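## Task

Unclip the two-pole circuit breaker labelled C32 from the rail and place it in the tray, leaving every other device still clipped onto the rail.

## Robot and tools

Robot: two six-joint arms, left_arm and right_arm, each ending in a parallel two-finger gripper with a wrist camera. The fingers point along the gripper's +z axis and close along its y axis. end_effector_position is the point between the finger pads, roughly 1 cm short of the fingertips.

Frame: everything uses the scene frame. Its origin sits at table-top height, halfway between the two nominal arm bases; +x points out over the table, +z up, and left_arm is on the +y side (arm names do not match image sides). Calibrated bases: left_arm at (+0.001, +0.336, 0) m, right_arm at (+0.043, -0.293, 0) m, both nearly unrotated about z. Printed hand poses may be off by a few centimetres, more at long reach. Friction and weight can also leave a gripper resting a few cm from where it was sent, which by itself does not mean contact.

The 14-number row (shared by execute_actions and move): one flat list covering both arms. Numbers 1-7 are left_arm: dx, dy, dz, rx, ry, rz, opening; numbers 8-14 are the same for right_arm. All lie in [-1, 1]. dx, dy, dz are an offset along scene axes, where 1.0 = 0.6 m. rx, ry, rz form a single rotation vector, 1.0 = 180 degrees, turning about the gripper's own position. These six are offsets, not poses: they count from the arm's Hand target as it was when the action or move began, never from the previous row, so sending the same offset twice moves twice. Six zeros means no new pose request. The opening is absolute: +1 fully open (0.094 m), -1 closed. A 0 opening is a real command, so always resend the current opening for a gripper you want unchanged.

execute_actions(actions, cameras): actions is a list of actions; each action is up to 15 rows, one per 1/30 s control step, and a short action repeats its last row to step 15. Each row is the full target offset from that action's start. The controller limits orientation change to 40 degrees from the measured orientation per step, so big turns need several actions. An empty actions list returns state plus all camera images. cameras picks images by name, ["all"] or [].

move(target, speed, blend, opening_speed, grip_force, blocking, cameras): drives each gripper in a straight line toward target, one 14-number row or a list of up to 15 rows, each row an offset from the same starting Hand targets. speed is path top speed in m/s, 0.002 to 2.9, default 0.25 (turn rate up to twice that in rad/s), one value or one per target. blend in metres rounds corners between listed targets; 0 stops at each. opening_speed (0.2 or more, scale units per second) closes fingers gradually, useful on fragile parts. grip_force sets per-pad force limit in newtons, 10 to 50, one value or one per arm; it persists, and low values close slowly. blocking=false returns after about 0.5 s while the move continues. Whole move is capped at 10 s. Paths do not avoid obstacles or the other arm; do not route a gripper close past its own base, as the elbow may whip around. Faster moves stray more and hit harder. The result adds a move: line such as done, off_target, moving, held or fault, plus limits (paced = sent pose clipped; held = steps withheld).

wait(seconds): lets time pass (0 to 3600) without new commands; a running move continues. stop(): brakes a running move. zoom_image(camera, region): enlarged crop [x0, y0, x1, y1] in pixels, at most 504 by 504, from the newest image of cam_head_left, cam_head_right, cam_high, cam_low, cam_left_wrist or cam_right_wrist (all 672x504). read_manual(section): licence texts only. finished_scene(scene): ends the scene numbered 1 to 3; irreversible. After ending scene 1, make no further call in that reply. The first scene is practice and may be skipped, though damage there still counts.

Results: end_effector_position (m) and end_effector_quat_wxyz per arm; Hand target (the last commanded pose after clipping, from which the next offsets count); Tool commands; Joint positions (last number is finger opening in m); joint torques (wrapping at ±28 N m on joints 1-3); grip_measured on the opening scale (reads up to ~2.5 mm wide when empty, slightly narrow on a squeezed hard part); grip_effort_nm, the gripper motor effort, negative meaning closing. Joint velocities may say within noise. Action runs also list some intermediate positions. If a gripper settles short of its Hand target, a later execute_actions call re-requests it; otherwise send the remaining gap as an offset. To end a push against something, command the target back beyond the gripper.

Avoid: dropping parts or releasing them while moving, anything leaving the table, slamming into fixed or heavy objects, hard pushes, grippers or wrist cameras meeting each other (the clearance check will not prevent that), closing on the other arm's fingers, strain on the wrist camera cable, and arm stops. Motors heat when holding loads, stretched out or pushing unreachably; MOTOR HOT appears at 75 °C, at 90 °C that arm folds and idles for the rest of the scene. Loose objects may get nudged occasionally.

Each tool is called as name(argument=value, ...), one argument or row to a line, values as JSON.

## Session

execute_actions(
  actions=[],
)

Scene clock: 0.00 s.
left_arm: end_effector_position=(+0.4042, +0.3199, +0.1197) grip_measured=+1.000 grip_effort_nm=n/a end_effector_quat_wxyz=(+0.624, -0.011, +0.781, -0.022) | right_arm: end_effector_position=(+0.4369, -0.3041, +0.1064) grip_measured=+1.000 grip_effort_nm=n/a end_effector_quat_wxyz=(+0.590, +0.026, +0.806, -0.020)
Joint positions: left_arm=[-0.045 1.556 0.35 0.983 -0.038 -0.057 0.094] | right_arm=[-0.036 1.499 0.345 0.847 0.057 0.017 0.094]
Joint velocities: within noise
Joint torques (N m): no reading
Heat: left arm: 34 °C; right arm: 34 °C.
Hand target: left_arm +0.4061, +0.3198, +0.1258; +0.630, -0.011, +0.776, -0.022 | right_arm +0.4406, -0.3043, +0.1177; +0.604, +0.026, +0.796, -0.020
Tool commands: left_gripper/opening=+1.0 right_gripper/opening=+1.0

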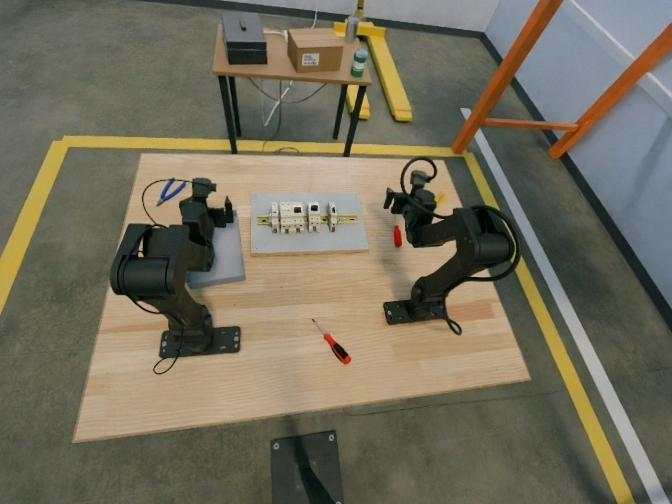

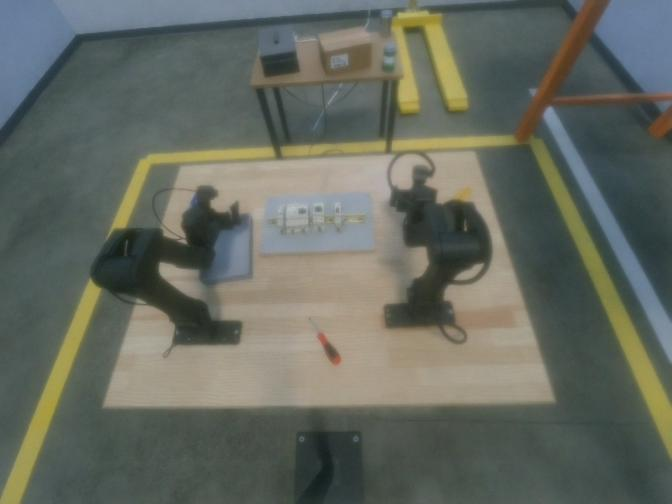

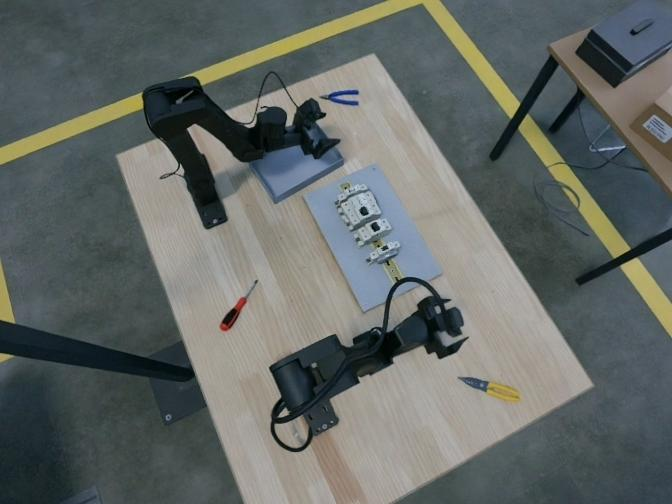

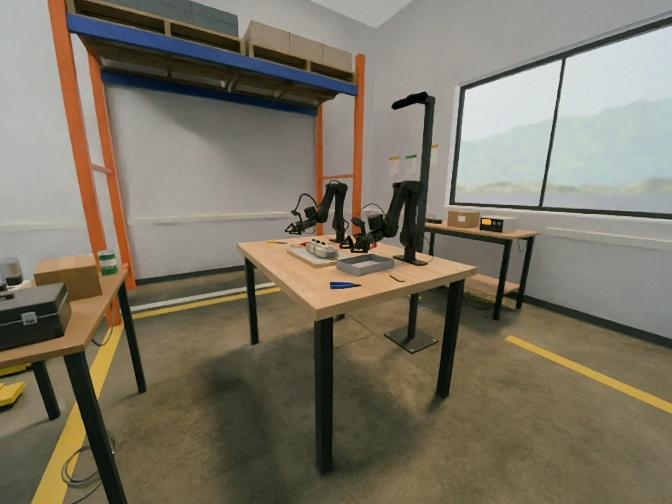

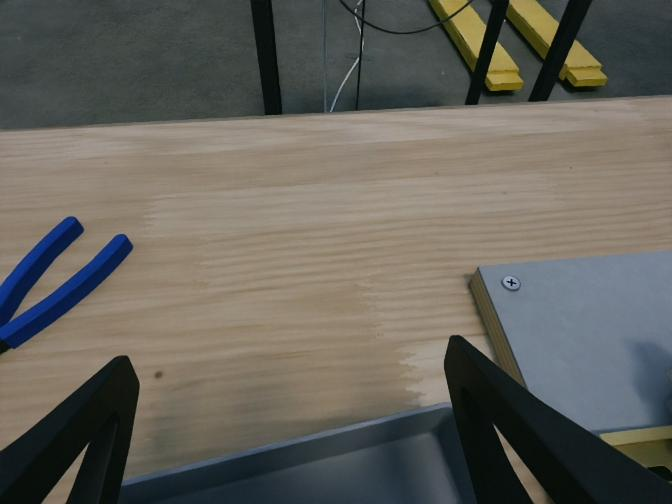

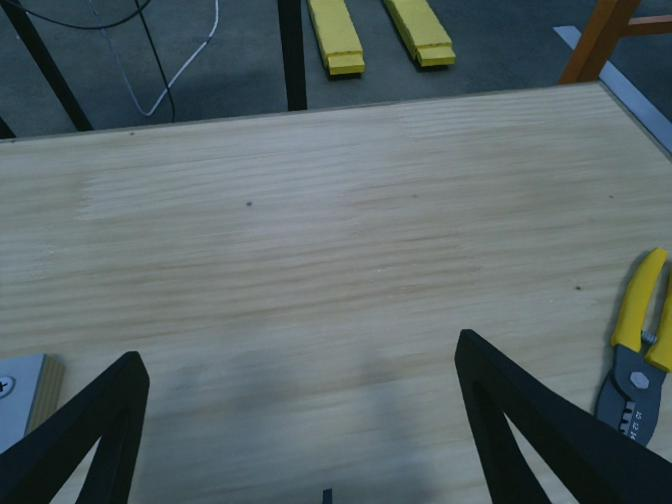

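zoom_image(
  camera="cam_high",
  region=[320, 160, 460, 300],
)

zoom_image(
  camera="cam_head_left",
  region=[240, 180, 420, 270],
)

zoom_image(
  camera="cam_high",
  region=[200, 260, 280, 340],
)

Scaled by 3.600 from the camera's image (finer frame: 960x720).

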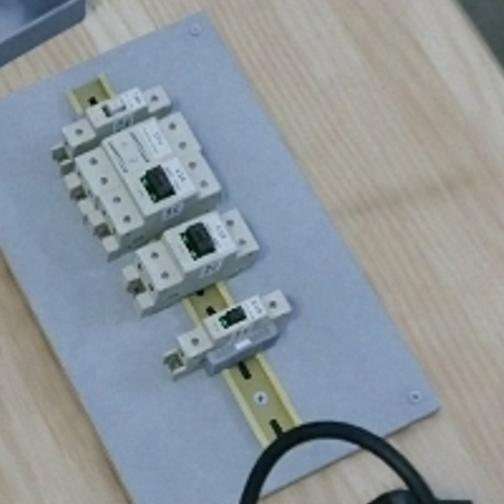

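Scaled by 2.800 from the camera's image (finer frame: 960x720).

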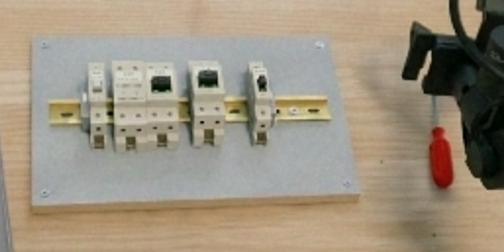

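Scaled by 6.300 from the camera's image (finer frame: 960x720).

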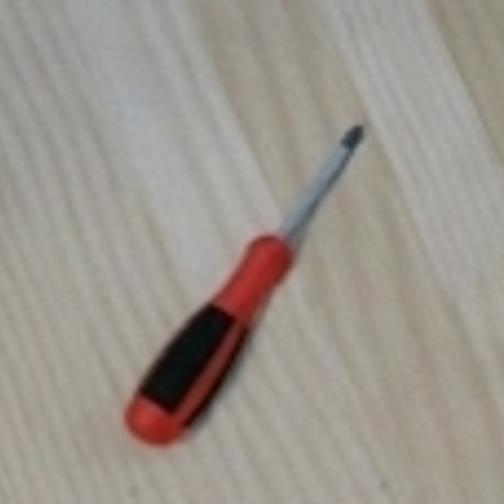

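move(
  target=[0,0,0,0,0,0,1.0,-0.351,0.4072,0.2372,-0.0051,0.0522,0.104,1.0],
  speed=0.2,
  cameras=["cam_right_wrist","cam_head_left"],
)

Scene clock: 37.77 s.
left_arm: end_effector_position=(+0.4042, +0.3199, +0.1197) grip_measured=+1.000 grip_effort_nm=0.01 end_effector_quat_wxyz=(+0.624, -0.011, +0.781, -0.022) | right_arm: end_effector_position=(+0.2281, -0.0622, +0.2454) grip_measured=+1.000 grip_effort_nm=0.00 end_effector_quat_wxyz=(+0.521, -0.124, +0.842, +0.065)
Joint positions: left_arm=[-0.045 1.556 0.35 0.983 -0.038 -0.057 0.094] | right_arm=[1.378 1.075 0.952 -0.753 0.947 0.75 0.094]
Joint torques (N m): left_arm=[0.02 -5.93 5.27 1.32 0.03 -0.04] | right_arm=[0.51 -2.14 8.59 1.23 0.72 0.08]
Heat: left arm: 38 °C; right arm: 34 °C.
Hand target: left_arm +0.4061, +0.3198, +0.1258; +0.630, -0.011, +0.776, -0.022 | right_arm +0.2300, -0.0600, +0.2599; +0.532, -0.110, +0.836, +0.070
Off the commanded pose: left_arm 0.006 m, 1 deg | right_arm 0.015 m, 2 deg.
move: off_target (right_arm)
Images, in order (width x height): cam_head_left 672x504, cam_right_wrist 672x504.

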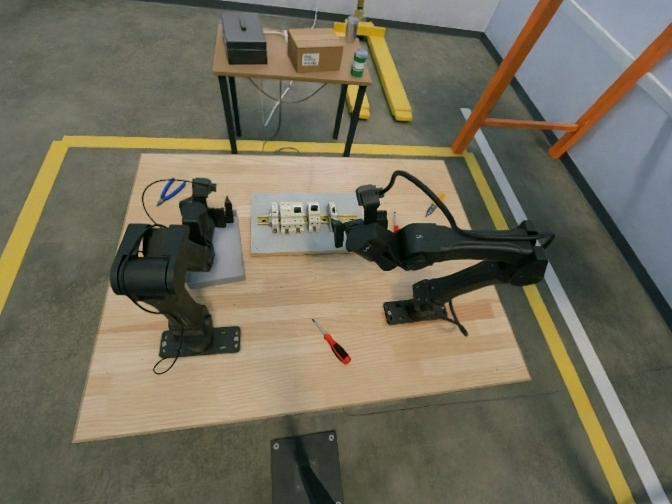

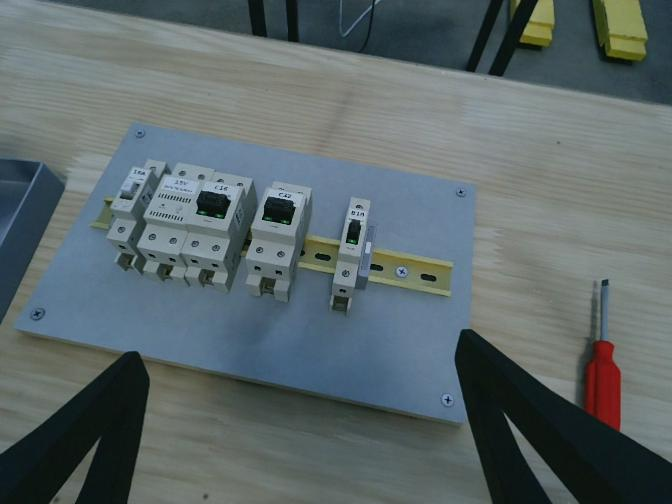

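zoom_image(
  camera="cam_right_wrist",
  region=[90, 140, 390, 330],
)

zoom_image(
  camera="cam_right_wrist",
  region=[200, 170, 340, 310],
)

Scaled by 1.680 from the camera's image (finer frame: 960x720).

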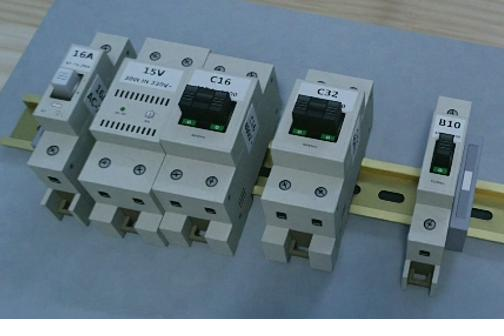

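Scaled by 3.600 from the camera's image (finer frame: 960x720).

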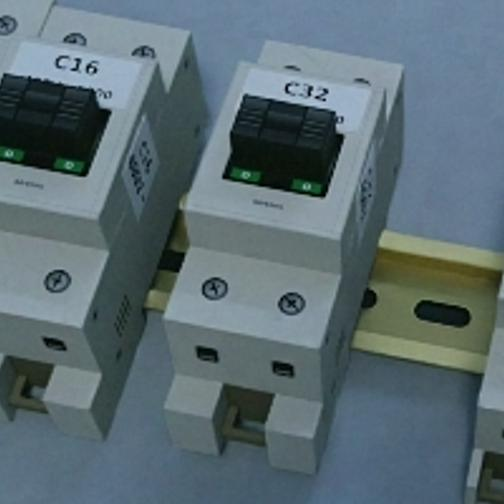

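zoom_image(
  camera="cam_right_wrist",
  region=[550, 260, 660, 440],
)

zoom_image(
  camera="cam_right_wrist",
  region=[580, 265, 630, 315],
)

Scaled by 2.800 from the camera's image (finer frame: 960x720).

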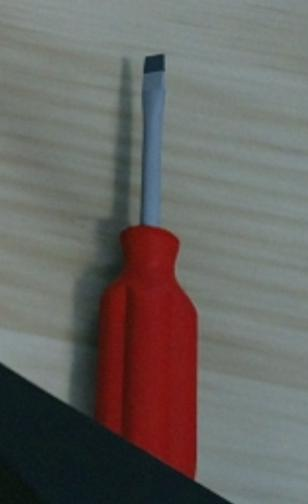

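Scaled by 10.080 from the camera's image (finer frame: 960x720).

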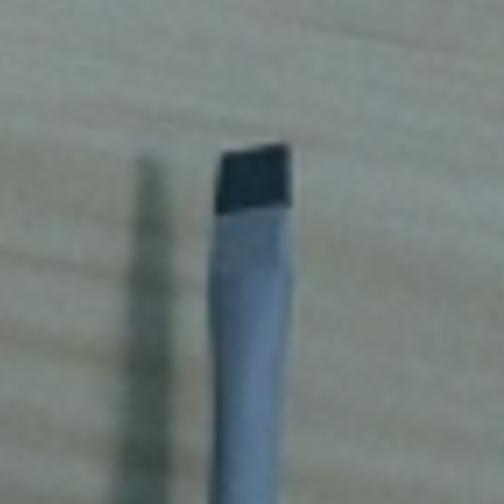

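move(
  target=[
    [-0.1268,-0.233,0.0403,0.0042,-0.0087,-0.165,0.0,0.06,-0.2,-0.08,-0.0126,0.181,-0.0545,0.6],
    [-0.2102,-0.408,-0.043,0.0084,-0.0173,-0.3295,0.0,0.1343,-0.391,-0.2332,-0.0252,0.362,-0.1089,0.6],
  ],
  speed=0.2,
  blend=[0.03,0],
  cameras=["cam_right_wrist","cam_left_wrist"],
)

Scene clock: 444.90 s.
left_arm: end_effector_position=(+0.2791, +0.0812, +0.0970) grip_measured=+0.003 grip_effort_nm=-0.15 end_effector_quat_wxyz=(+0.552, +0.375, +0.674, -0.317) | right_arm: end_effector_position=(+0.3030, -0.2934, +0.1149) grip_measured=+0.602 grip_effort_nm=-0.11 end_effector_quat_wxyz=(-0.005, +0.061, +0.998, -0.002)
Joint positions: left_arm=[-0.495 1.691 0.259 1.213 0.508 0.094 0.047] | right_arm=[-0.035 1.537 1.229 -1.274 0.003 0.117 0.075]
Joint torques (N m): left_arm=[-0.72 -4.04 4.94 1.38 0.23 0.04] | right_arm=[-0.58 -4.93 7.66 0.23 -0.02 -0.06]
Heat: left arm: 48 °C; right arm: 35 °C.
Hand target: left_arm +0.2799, +0.0750, +0.1000; +0.557, +0.383, +0.664, -0.322 | right_arm +0.3106, -0.2946, +0.1200; +0.000, +0.062, +0.998, +0.000
Off the commanded pose: left_arm 0.007 m, 2 deg | right_arm 0.009 m, 1 deg.
move: done
Images, in order (width x height): cam_left_wrist 672x504, cam_right_wrist 672x504.

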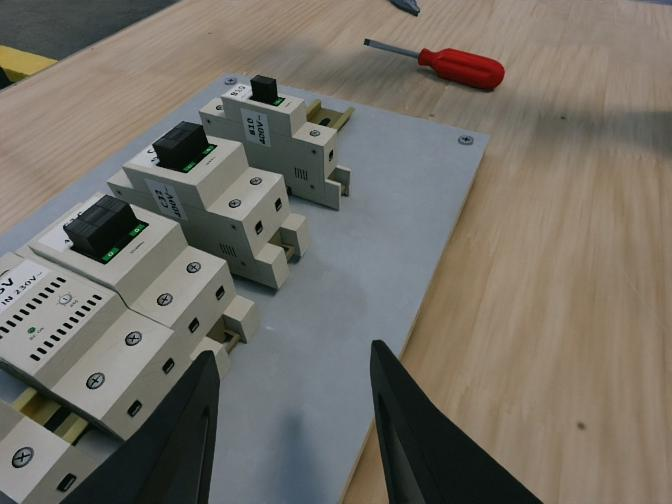

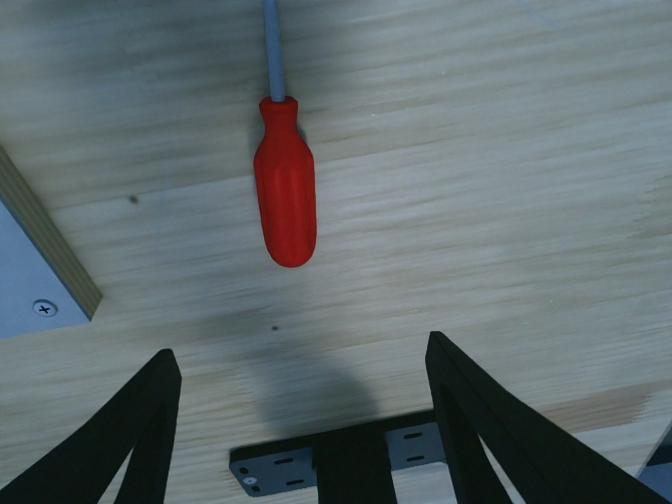

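move(
  target=[0,0,0,0,0,0,0.0,0.007,0.014,-0.1767,0,0,0.024,0.6],
  speed=0.1,
  cameras=["cam_right_wrist"],
)

zoom_image(
  camera="cam_right_wrist",
  region=[180, 200, 440, 504],
)

Scene clock: 467.47 s.
left_arm: end_effector_position=(+0.2791, +0.0811, +0.0971) grip_measured=+0.003 grip_effort_nm=-0.15 end_effector_quat_wxyz=(+0.552, +0.375, +0.674, -0.317) | right_arm: end_effector_position=(+0.3145, -0.2885, +0.0210) grip_measured=+0.602 grip_effort_nm=-0.12 end_effector_quat_wxyz=(+0.003, +0.029, +1.000, -0.001)
Joint positions: left_arm=[-0.495 1.691 0.259 1.214 0.508 0.094 0.047] | right_arm=[-0.017 1.659 0.967 -0.874 0.003 0.072 0.075]
Joint torques (N m): left_arm=[-0.81 -4.03 5.14 1.4 0.22 0.05] | right_arm=[0.5 -5.55 3.58 0.59 -0.02 -0.06]
Heat: left arm: 50 °C; right arm: 36 °C.
Hand target: left_arm +0.2799, +0.0750, +0.0999; +0.556, +0.383, +0.664, -0.322 | right_arm +0.3149, -0.2862, +0.0141; +0.000, +0.024, +1.000, +0.000
Off the commanded pose: left_arm 0.007 m, 2 deg | right_arm 0.007 m, 1 deg.
move: done

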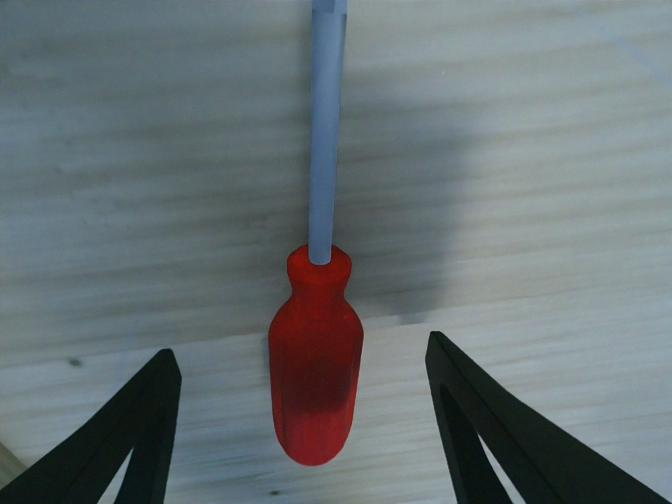

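Scaled by 1.658 from the camera's image (finer frame: 960x720).

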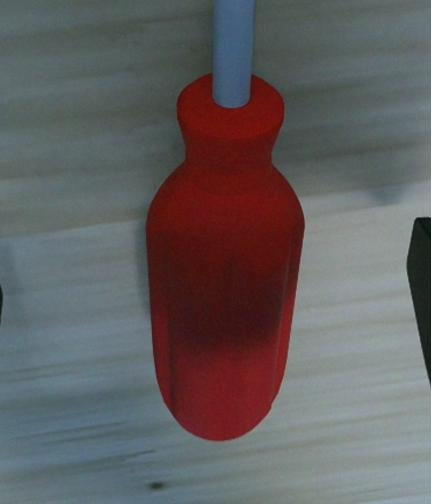

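move(
  target=[
    [0,0,0,0,0,0,0.0,-0.003,0,-0.0125,0,0,0,0.6],
    [0,0,0,0,0,0,0.0,-0.003,0,-0.0125,0,0,0,-0.75],
    [0,0,0,0,0,0,0.0,-0.003,0,0.07,0,0,0,-0.75],
  ],
  speed=0.08,
  opening_speed=0.6,
  cameras=["cam_right_wrist"],
)

Scene clock: 482.70 s.
left_arm: end_effector_position=(+0.2791, +0.0811, +0.0971) grip_measured=+0.003 grip_effort_nm=-0.15 end_effector_quat_wxyz=(+0.552, +0.375, +0.674, -0.317) | right_arm: end_effector_position=(+0.2991, -0.2886, +0.0363) grip_measured=-0.451 grip_effort_nm=-1.04 end_effector_quat_wxyz=(-0.036, +0.029, +0.999, -0.003)
Joint positions: left_arm=[-0.495 1.691 0.259 1.214 0.508 0.094 0.047] | right_arm=[-0.017 1.65 1.021 -1.015 0.003 0.072 0.026]
Joint torques (N m): left_arm=[-0.66 -4.04 5.03 1.42 0.18 0.03] | right_arm=[0.49 -10.55 7.32 0.11 -0.02 -0.07]
Heat: left arm: 51 °C; right arm: 34 °C.
Hand target: left_arm +0.2799, +0.0750, +0.0999; +0.556, +0.383, +0.664, -0.322 | right_arm +0.3131, -0.2861, +0.0561; +0.000, +0.024, +1.000, +0.000
Off the commanded pose: left_arm 0.007 m, 2 deg | right_arm 0.024 m, 4 deg.
move: off_target (right_arm)

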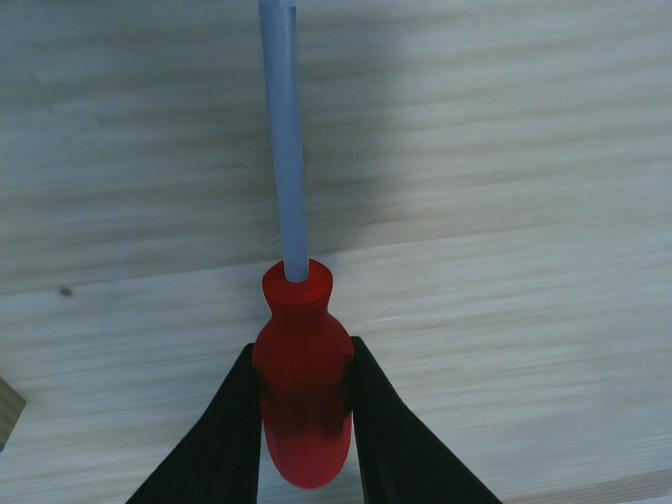

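move(
  target=[
    [0,0,0,0,0,0,0.0,-0.01,0,0.06,0,0,0,-0.75],
    [0,0,0,0,0,0,0.0,-0.01,0,0.06,0,0,-0.5,-0.75],
    [0,0,0,0,0,0,0.0,-0.01,0,-0.0768,0,0,-0.5,-0.75],
    [0,0,0,0,0,0,0.0,-0.01,0,-0.0768,0,0,-0.5,0.2],
  ],
  speed=[0.12,0.4,0.08,0.08],
  opening_speed=0.6,
  cameras=["cam_right_wrist"],
)

Scene clock: 507.73 s.
left_arm: end_effector_position=(+0.2791, +0.0811, +0.0972) grip_measured=+0.003 grip_effort_nm=-0.15 end_effector_quat_wxyz=(+0.553, +0.375, +0.674, -0.317) | right_arm: end_effector_position=(+0.3107, -0.2847, +0.0166) grip_measured=+0.197 grip_effort_nm=0.11 end_effector_quat_wxyz=(+0.000, +0.723, +0.691, +0.013)
Joint positions: left_arm=[-0.495 1.691 0.259 1.215 0.508 0.094 0.047] | right_arm=[-0.017 1.64 0.927 -0.838 -0.018 1.63 0.056]
Joint torques (N m): left_arm=[-0.73 -4 5.03 1.4 0.18 0.05] | right_arm=[0.61 -5.38 3.6 0.45 0.21 0.06]
Heat: left arm: 52 °C; right arm: 35 °C.
Hand target: left_arm +0.2799, +0.0750, +0.0999; +0.557, +0.383, +0.664, -0.322 | right_arm +0.3070, -0.2862, +0.0100; +0.000, +0.724, +0.690, +0.000
Off the commanded pose: left_arm 0.007 m, 2 deg | right_arm 0.008 m, 2 deg.
move: done

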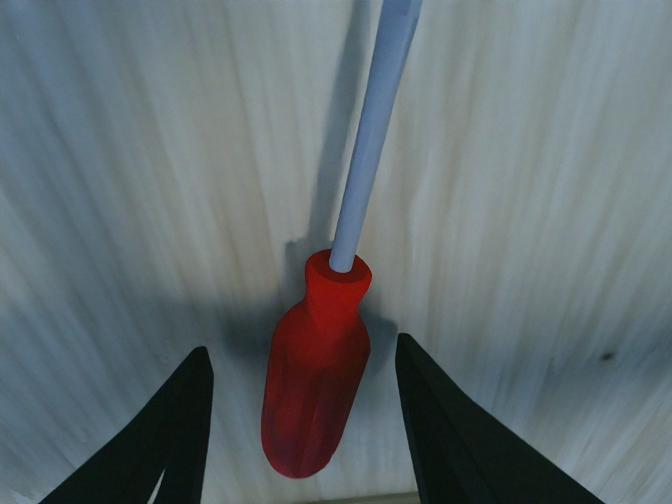

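move(
  target=[
    [0,0,0,0,0,0,0.0,0,0,0.15,0,0,0,0.3],
    [0,0,0,0,0,0,0.0,0,0.003,0.15,0,0,0.5,0.3],
    [0,0,0,0,0,0,0.0,0,0.005,0.12,0.0246,0.1795,0.928,0.3],
  ],
  speed=[0.15,0.5,0.5],
  cameras=["cam_right_wrist"],
)

Scene clock: 573.87 s.
left_arm: end_effector_position=(+0.2791, +0.0811, +0.0972) grip_measured=+0.003 grip_effort_nm=-0.15 end_effector_quat_wxyz=(+0.553, +0.375, +0.674, -0.317) | right_arm: end_effector_position=(+0.3049, -0.2835, +0.0850) grip_measured=+0.298 grip_effort_nm=0.11 end_effector_quat_wxyz=(-0.148, -0.609, +0.771, -0.115)
Joint positions: left_arm=[-0.495 1.691 0.259 1.215 0.508 0.094 0.047] | right_arm=[0.225 1.703 1.228 -1.282 0.33 -1.05 0.061]
Joint torques (N m): left_arm=[-0.81 -4.18 5.07 1.41 0.19 0.03] | right_arm=[0.34 -6.63 4.18 0.12 0.3 -0.08]
Heat: left arm: 52 °C; right arm: 33 °C.
Hand target: left_arm +0.2799, +0.0750, +0.0999; +0.557, +0.383, +0.664, -0.322 | right_arm +0.3069, -0.2832, +0.0819; -0.149, -0.613, +0.767, -0.119
Off the commanded pose: left_arm 0.007 m, 2 deg | right_arm 0.004 m, 1 deg.
move: done

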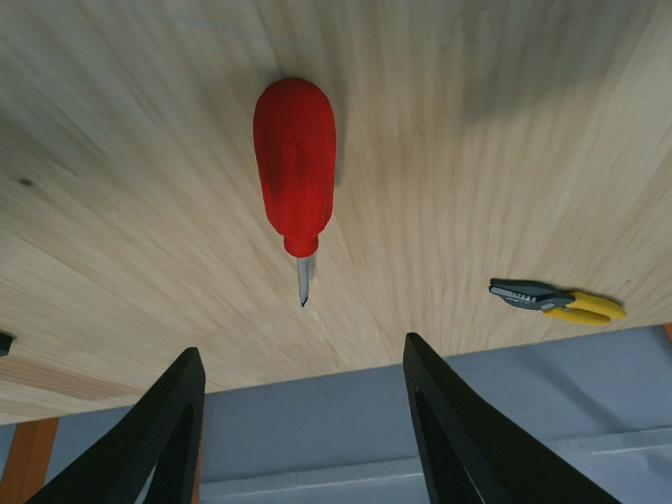

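zoom_image(
  camera="cam_right_wrist",
  region=[250, 220, 350, 320],
)

Scaled by 5.040 from the camera's image (finer frame: 960x720).

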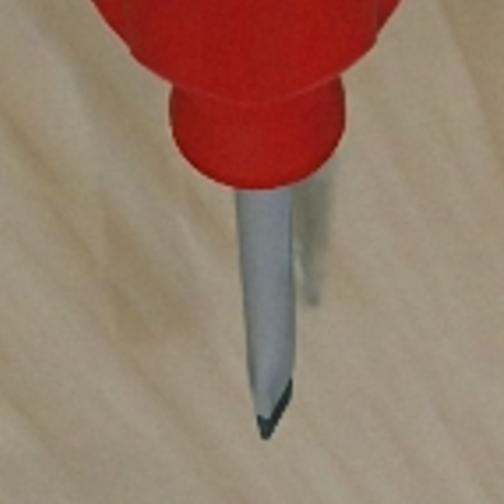

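move(
  target=[
    [0,0,0,0,0,0,0.0,-0.0033,0.0037,0.02,0.0227,-0.1925,0.019,0.4],
    [0,0,0,0,0,0,0.0,-0.0033,0.0037,-0.06,0.0227,-0.1925,0.019,0.4],
  ],
  speed=[0.15,0.08],
  cameras=["cam_right_wrist"],
)

Scene clock: 749.77 s.
left_arm: end_effector_position=(+0.2791, +0.0811, +0.0973) grip_measured=+0.003 grip_effort_nm=-0.15 end_effector_quat_wxyz=(+0.553, +0.375, +0.674, -0.317) | right_arm: end_effector_position=(+0.3041, -0.2811, +0.0494) grip_measured=+0.398 grip_effort_nm=0.11 end_effector_quat_wxyz=(+0.110, -0.578, +0.762, -0.270)
Joint positions: left_arm=[-0.495 1.691 0.259 1.215 0.508 0.094 0.047] | right_arm=[0.309 1.21 0.554 -0.507 0.442 -1.05 0.066]
Joint torques (N m): left_arm=[-0.69 -4.11 4.94 1.42 0.21 0.06] | right_arm=[0.36 -2.63 4.12 1.29 0.34 0.01]
Heat: left arm: 54 °C; right arm: 32 °C.
Hand target: left_arm +0.2799, +0.0750, +0.0999; +0.557, +0.383, +0.664, -0.322 | right_arm +0.3051, -0.2809, +0.0461; +0.111, -0.577, +0.762, -0.273
Off the commanded pose: left_arm 0.007 m, 2 deg | right_arm 0.004 m, 0 deg.
move: done

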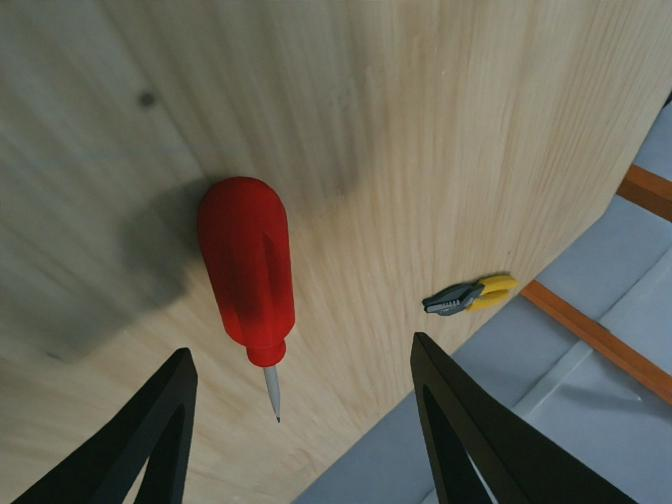

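execute_actions(
  actions=[],
)

Scene clock: 801.97 s.
left_arm: end_effector_position=(+0.2791, +0.0811, +0.0973) grip_measured=+0.003 grip_effort_nm=-0.15 end_effector_quat_wxyz=(+0.553, +0.375, +0.674, -0.317) | right_arm: end_effector_position=(+0.3041, -0.2811, +0.0493) grip_measured=+0.398 grip_effort_nm=0.11 end_effector_quat_wxyz=(+0.110, -0.578, +0.762, -0.270)
Joint positions: left_arm=[-0.495 1.691 0.259 1.215 0.508 0.094 0.047] | right_arm=[0.309 1.21 0.554 -0.507 0.442 -1.05 0.066]
Joint velocities: within noise
Joint torques (N m): left_arm=[-0.72 -4.07 4.98 1.41 0.24 0.03] | right_arm=[0.35 -2.62 4.14 1.28 0.34 0.01]
Heat: left arm: 54 °C; right arm: 31 °C.
Hand target: left_arm +0.2799, +0.0750, +0.0999; +0.557, +0.383, +0.664, -0.322 | right_arm +0.3051, -0.2809, +0.0460; +0.111, -0.577, +0.762, -0.273
Tool commands: left_gripper/opening=+0.0 right_gripper/opening=+0.4
Off the commanded pose: left_arm 0.007 m, 2 deg | right_arm 0.003 m, 0 deg.

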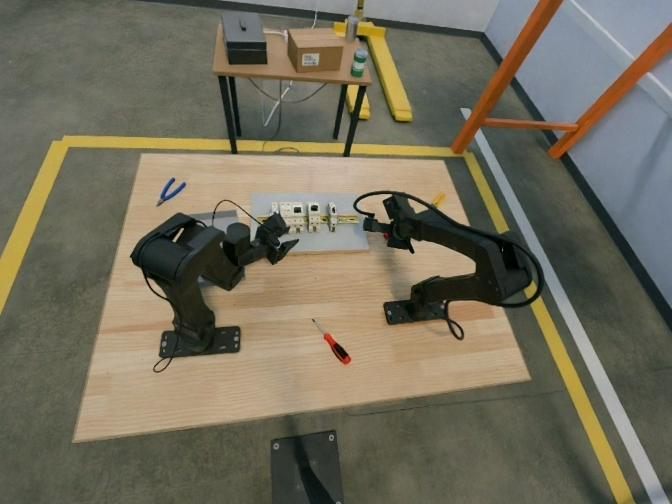

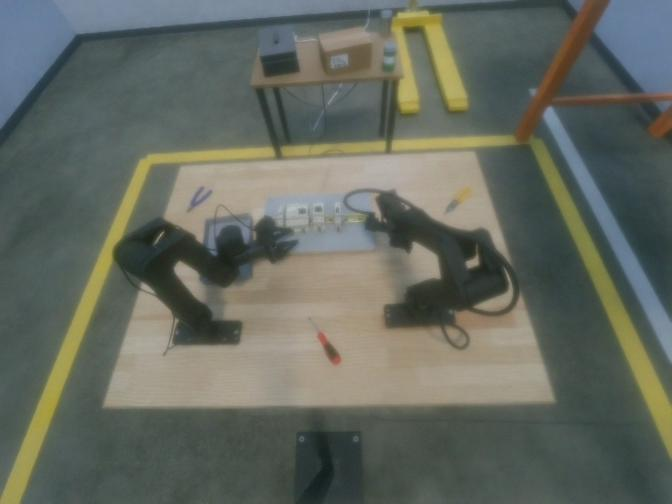

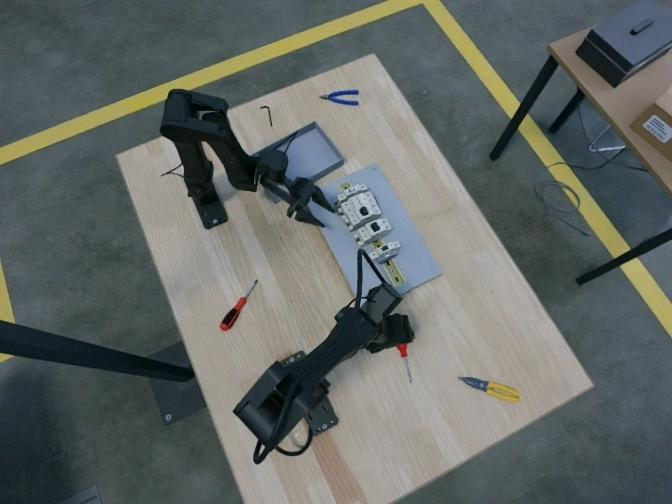

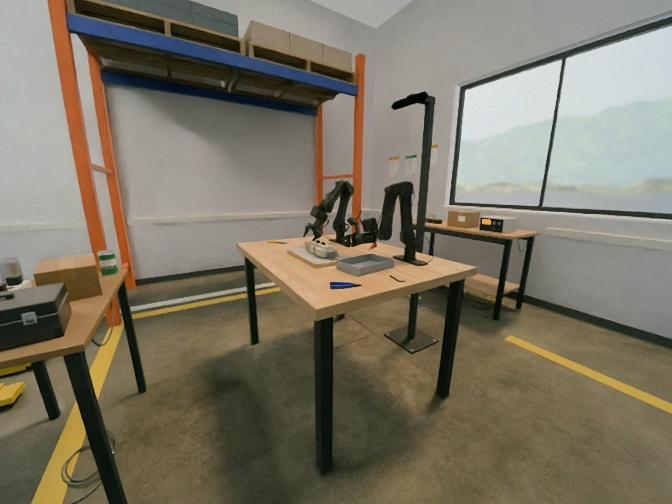

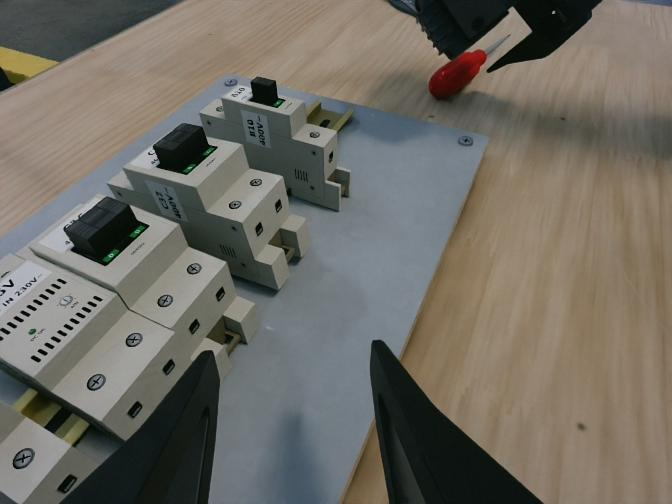

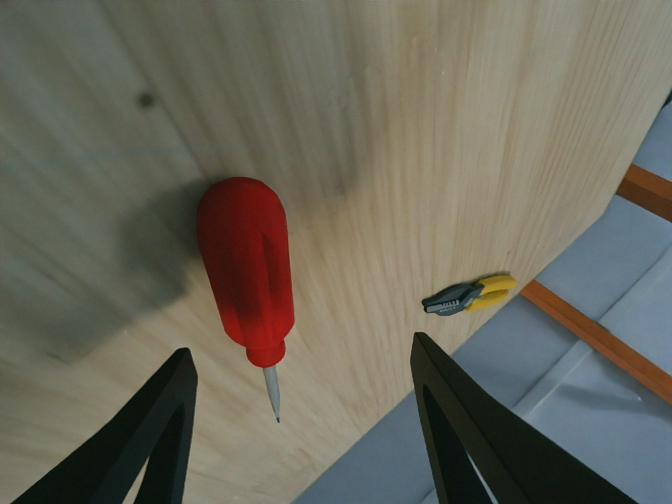

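move(
  target=[0,0,0,0,0,0,0, -0.0185,0.0137,-0.0175,0,0,0,-0.30],
  speed=0.1,
  cameras=["cam_right_wrist","cam_left_wrist"],
)

Scene clock: 868.27 s.
left_arm: end_effector_position=(+0.2791, +0.0811, +0.0973) grip_measured=+0.003 grip_effort_nm=-0.15 end_effector_quat_wxyz=(+0.553, +0.375, +0.674, -0.317) | right_arm: end_effector_position=(+0.2929, -0.2732, +0.0380) grip_measured=-0.298 grip_effort_nm=-0.11 end_effector_quat_wxyz=(+0.108, -0.581, +0.760, -0.269)
Joint positions: left_arm=[-0.495 1.691 0.259 1.215 0.508 0.094 0.047] | right_arm=[0.372 1.21 0.509 -0.494 0.465 -0.993 0.033]
Joint torques (N m): left_arm=[-0.72 -3.89 5.05 1.41 0.2 0.06] | right_arm=[0.5 -2.67 4 1.23 0.37 0.1]
Heat: left arm: 54 °C; right arm: 31 °C.
Hand target: left_arm +0.2799, +0.0750, +0.0999; +0.557, +0.383, +0.664, -0.322 | right_arm +0.2939, -0.2727, +0.0354; +0.111, -0.577, +0.762, -0.273
Off the commanded pose: left_arm 0.007 m, 2 deg | right_arm 0.003 m, 1 deg.
move: done
Images, in order (width x height): cam_left_wrist 672x504, cam_right_wrist 672x504.

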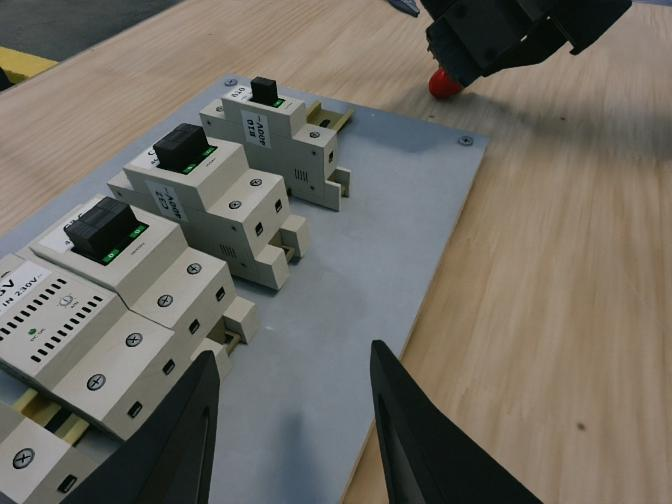

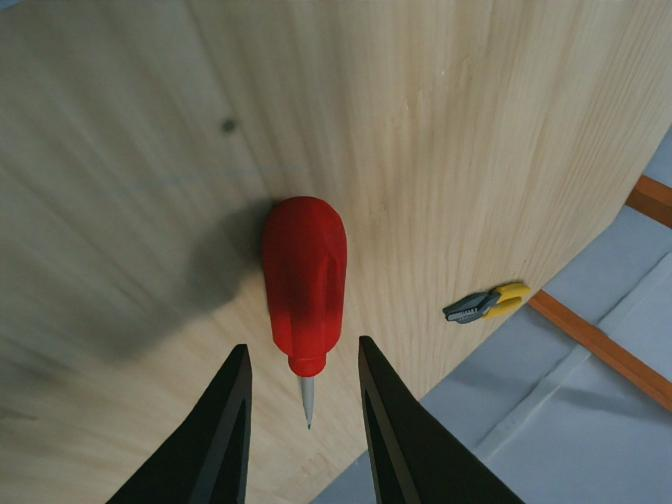

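move(
  target=[0,0,0,0,0,0,0, 0.0184,-0.0109,-0.0318,0,0,0,-0.31],
  speed=0.05,
  cameras=["cam_right_wrist"],
)

move(
  target=[0,0,0,0,0,0,0, 0,0,0,0,0,0,-0.75],
  opening_speed=0.4,
  cameras=["cam_right_wrist"],
)

Scene clock: 887.37 s.
left_arm: end_effector_position=(+0.2791, +0.0811, +0.0973) grip_measured=+0.003 grip_effort_nm=-0.15 end_effector_quat_wxyz=(+0.553, +0.375, +0.674, -0.317) | right_arm: end_effector_position=(+0.3046, -0.2786, +0.0206) grip_measured=-0.308 grip_effort_nm=-0.11 end_effector_quat_wxyz=(+0.109, -0.579, +0.760, -0.275)
Joint positions: left_arm=[-0.495 1.691 0.259 1.215 0.508 0.094 0.047] | right_arm=[0.329 1.295 0.473 -0.346 0.459 -1.039 0.033]
Joint torques (N m): left_arm=[-0.69 -4.04 5.01 1.42 0.2 0.03] | right_arm=[-0.55 -2.89 3.77 1.29 0.2 -0.01]
Heat: left arm: 54 °C; right arm: 31 °C.
Hand target: left_arm +0.2799, +0.0750, +0.0999; +0.557, +0.383, +0.664, -0.322 | right_arm +0.3050, -0.2793, +0.0164; +0.111, -0.577, +0.762, -0.273
Off the commanded pose: left_arm 0.007 m, 2 deg | right_arm 0.004 m, 0 deg.
move: done

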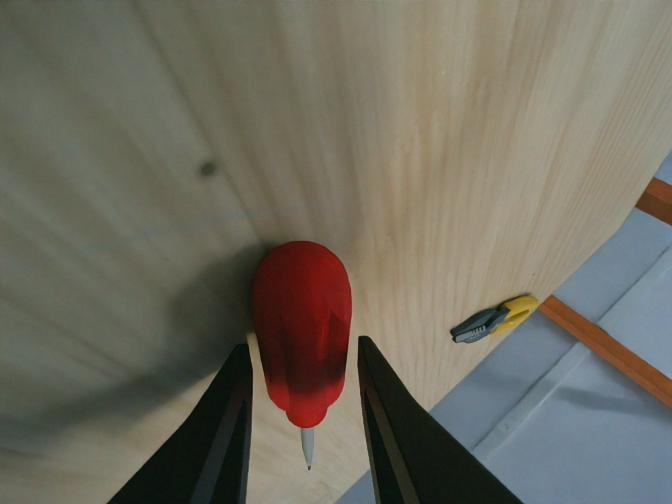

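Scene clock: 888.67 s.
left_arm: end_effector_position=(+0.2791, +0.0811, +0.0973) grip_measured=+0.003 grip_effort_nm=-0.15 end_effector_quat_wxyz=(+0.553, +0.375, +0.674, -0.317) | right_arm: end_effector_position=(+0.3048, -0.2785, +0.0206) grip_measured=-0.496 grip_effort_nm=-1.03 end_effector_quat_wxyz=(+0.110, -0.579, +0.760, -0.275)
Joint positions: left_arm=[-0.495 1.691 0.259 1.215 0.508 0.094 0.047] | right_arm=[0.329 1.295 0.473 -0.345 0.458 -1.039 0.024]
Joint torques (N m): left_arm=[-0.73 -3.97 5 1.43 0.2 0.06] | right_arm=[-0.57 -2.88 3.75 1.28 0.2 -0.01]
Heat: left arm: 54 °C; right arm: 31 °C.
Hand target: left_arm +0.2799, +0.0750, +0.0999; +0.557, +0.383, +0.664, -0.322 | right_arm +0.3050, -0.2792, +0.0164; +0.111, -0.577, +0.762, -0.273
Off the commanded pose: left_arm 0.007 m, 2 deg | right_arm 0.004 m, 0 deg.
move: done

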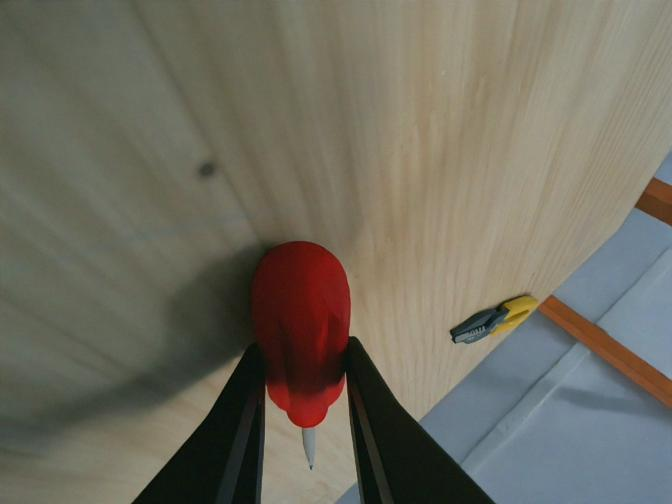

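move(
  target=[0,0,0,0,0,0,0, -0.05,0.0,0.25,0,0,0,-0.75],
  speed=0.15,
  cameras=["cam_right_wrist","cam_left_wrist"],
)

Scene clock: 897.00 s.
left_arm: end_effector_position=(+0.2791, +0.0811, +0.0973) grip_measured=+0.003 grip_effort_nm=-0.15 end_effector_quat_wxyz=(+0.553, +0.375, +0.674, -0.317) | right_arm: end_effector_position=(+0.2686, -0.2808, +0.1487) grip_measured=-0.496 grip_effort_nm=-1.03 end_effector_quat_wxyz=(+0.087, -0.588, +0.761, -0.261)
Joint positions: left_arm=[-0.495 1.691 0.259 1.215 0.508 0.094 0.047] | right_arm=[0.38 1.041 0.888 -1.094 0.461 -0.982 0.024]
Joint torques (N m): left_arm=[-0.9 -4.12 5.08 1.4 0.18 0.04] | right_arm=[0.53 -3.52 8.46 0.87 0.46 0.09]
Heat: left arm: 54 °C; right arm: 31 °C.
Hand target: left_arm +0.2799, +0.0750, +0.0999; +0.557, +0.383, +0.664, -0.322 | right_arm +0.2750, -0.2792, +0.1664; +0.111, -0.577, +0.762, -0.273
Off the commanded pose: left_arm 0.007 m, 2 deg | right_arm 0.019 m, 3 deg.
move: off_target (right_arm)
Images, in order (width x height): cam_left_wrist 672x504, cam_right_wrist 672x504.

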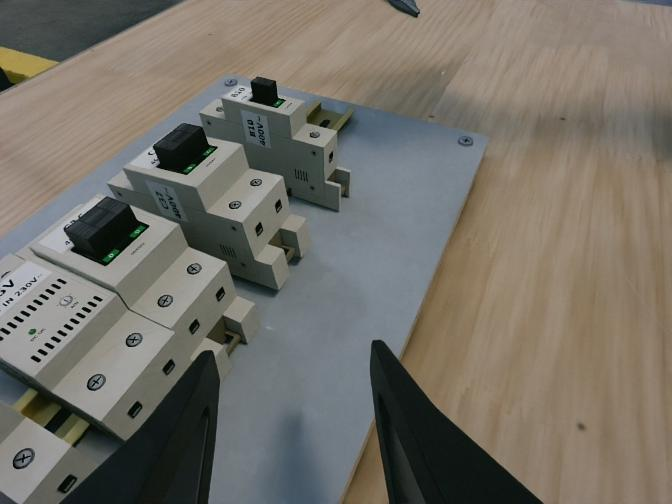

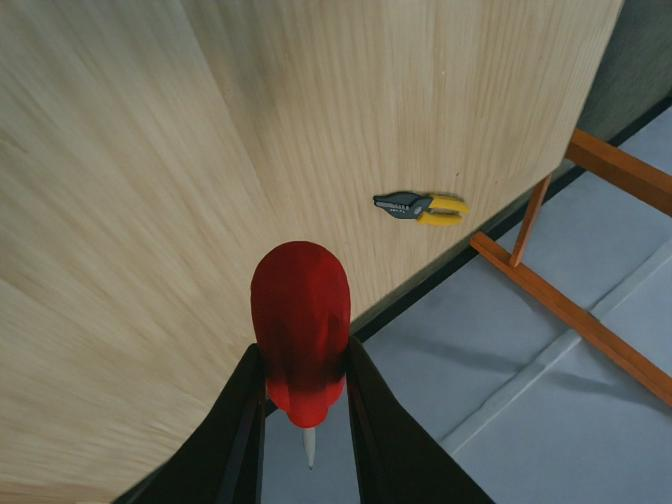

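zoom_image(
  camera="cam_right_wrist",
  region=[260, 400, 360, 490],
)

Scaled by 5.040 from the camera's image (finer frame: 960x720).

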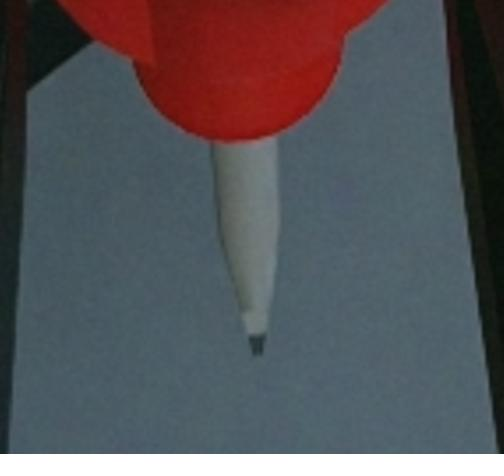

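zoom_image(
  camera="cam_right_wrist",
  region=[294, 440, 330, 476],
)

Scaled by 14.000 from the camera's image (finer frame: 960x720).

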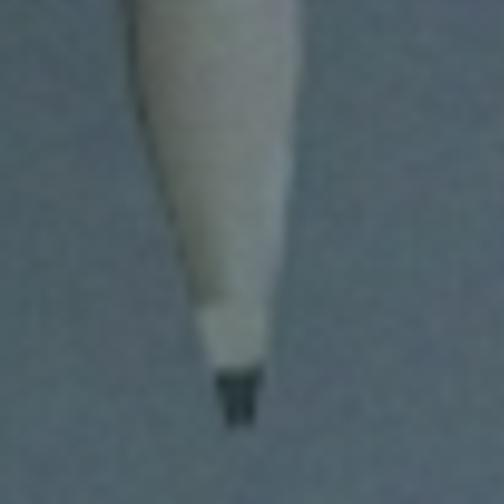

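move(
  target=[
    [0,0,0,0,0,0,0, 0.2367,0.0820,0.1560,0.3827,-0.2237,-0.2408,-0.75],
    [0,0,0,0,0,0,0, 0.2367,0.3353,0.1727,0.4261,-0.0585,-0.0311,-0.75],
  ],
  speed=0.2,
  blend=0.03,
  cameras=["cam_right_wrist","cam_left_wrist","cam_high"],
)

Scene clock: 1064.10 s.
left_arm: end_effector_position=(+0.2791, +0.0811, +0.0973) grip_measured=+0.003 grip_effort_nm=-0.15 end_effector_quat_wxyz=(+0.553, +0.375, +0.674, -0.317) | right_arm: end_effector_position=(+0.4078, -0.0866, +0.2458) grip_measured=-0.496 grip_effort_nm=-1.04 end_effector_quat_wxyz=(+0.468, -0.314, +0.802, +0.200)
Joint positions: left_arm=[-0.495 1.691 0.259 1.215 0.508 0.094 0.047] | right_arm=[0.327 1.33 1.067 -0.279 -0.366 -0.181 0.024]
Joint torques (N m): left_arm=[-0.73 -4.08 5 1.42 0.2 0.02] | right_arm=[0.46 -4.75 9.57 2.15 -0.25 -0.1]
Heat: left arm: 55 °C; right arm: 36 °C.
Hand target: left_arm +0.2799, +0.0750, +0.0999; +0.557, +0.383, +0.664, -0.322 | right_arm +0.4170, -0.0780, +0.2699; +0.496, -0.323, +0.779, +0.205
Off the commanded pose: left_arm 0.007 m, 2 deg | right_arm 0.027 m, 4 deg.
move: off_target (right_arm)
Images, in order (width x height): cam_high 672x504, cam_left_wrist 672x504, cam_right_wrist 672x504.

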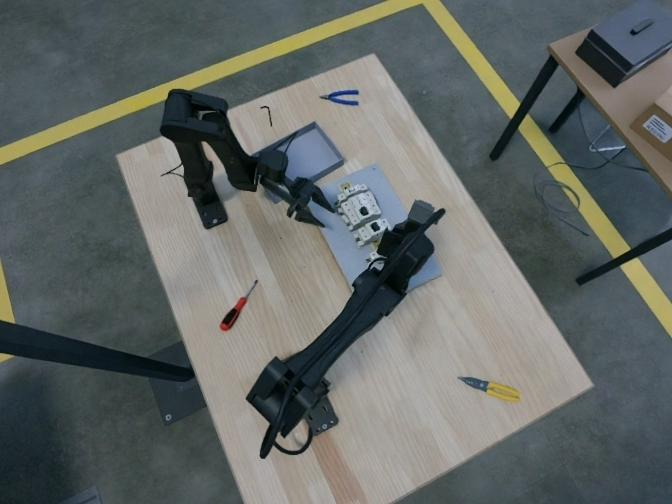

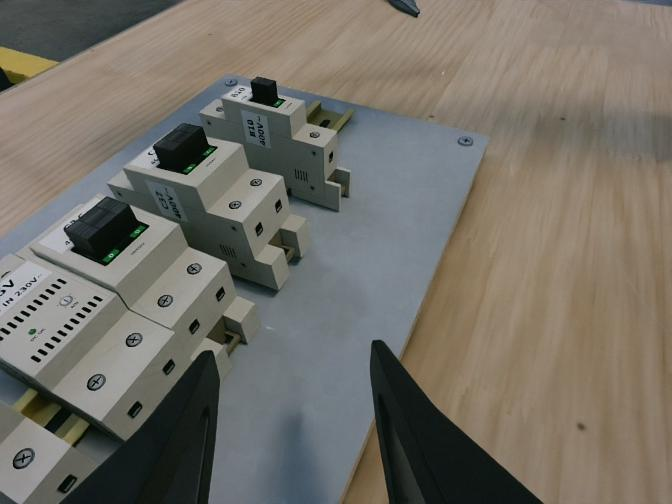

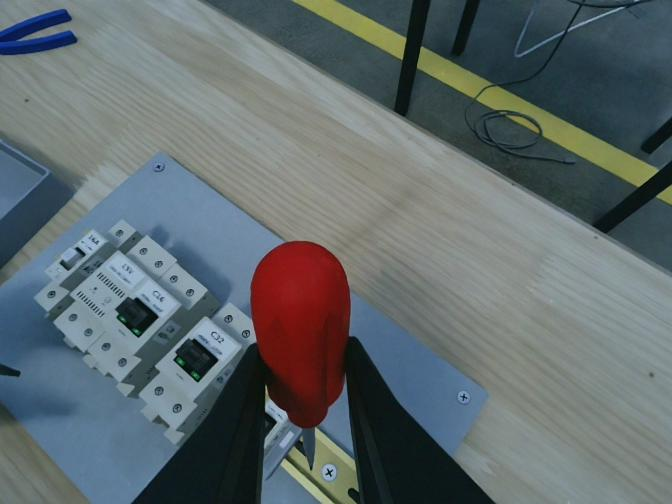

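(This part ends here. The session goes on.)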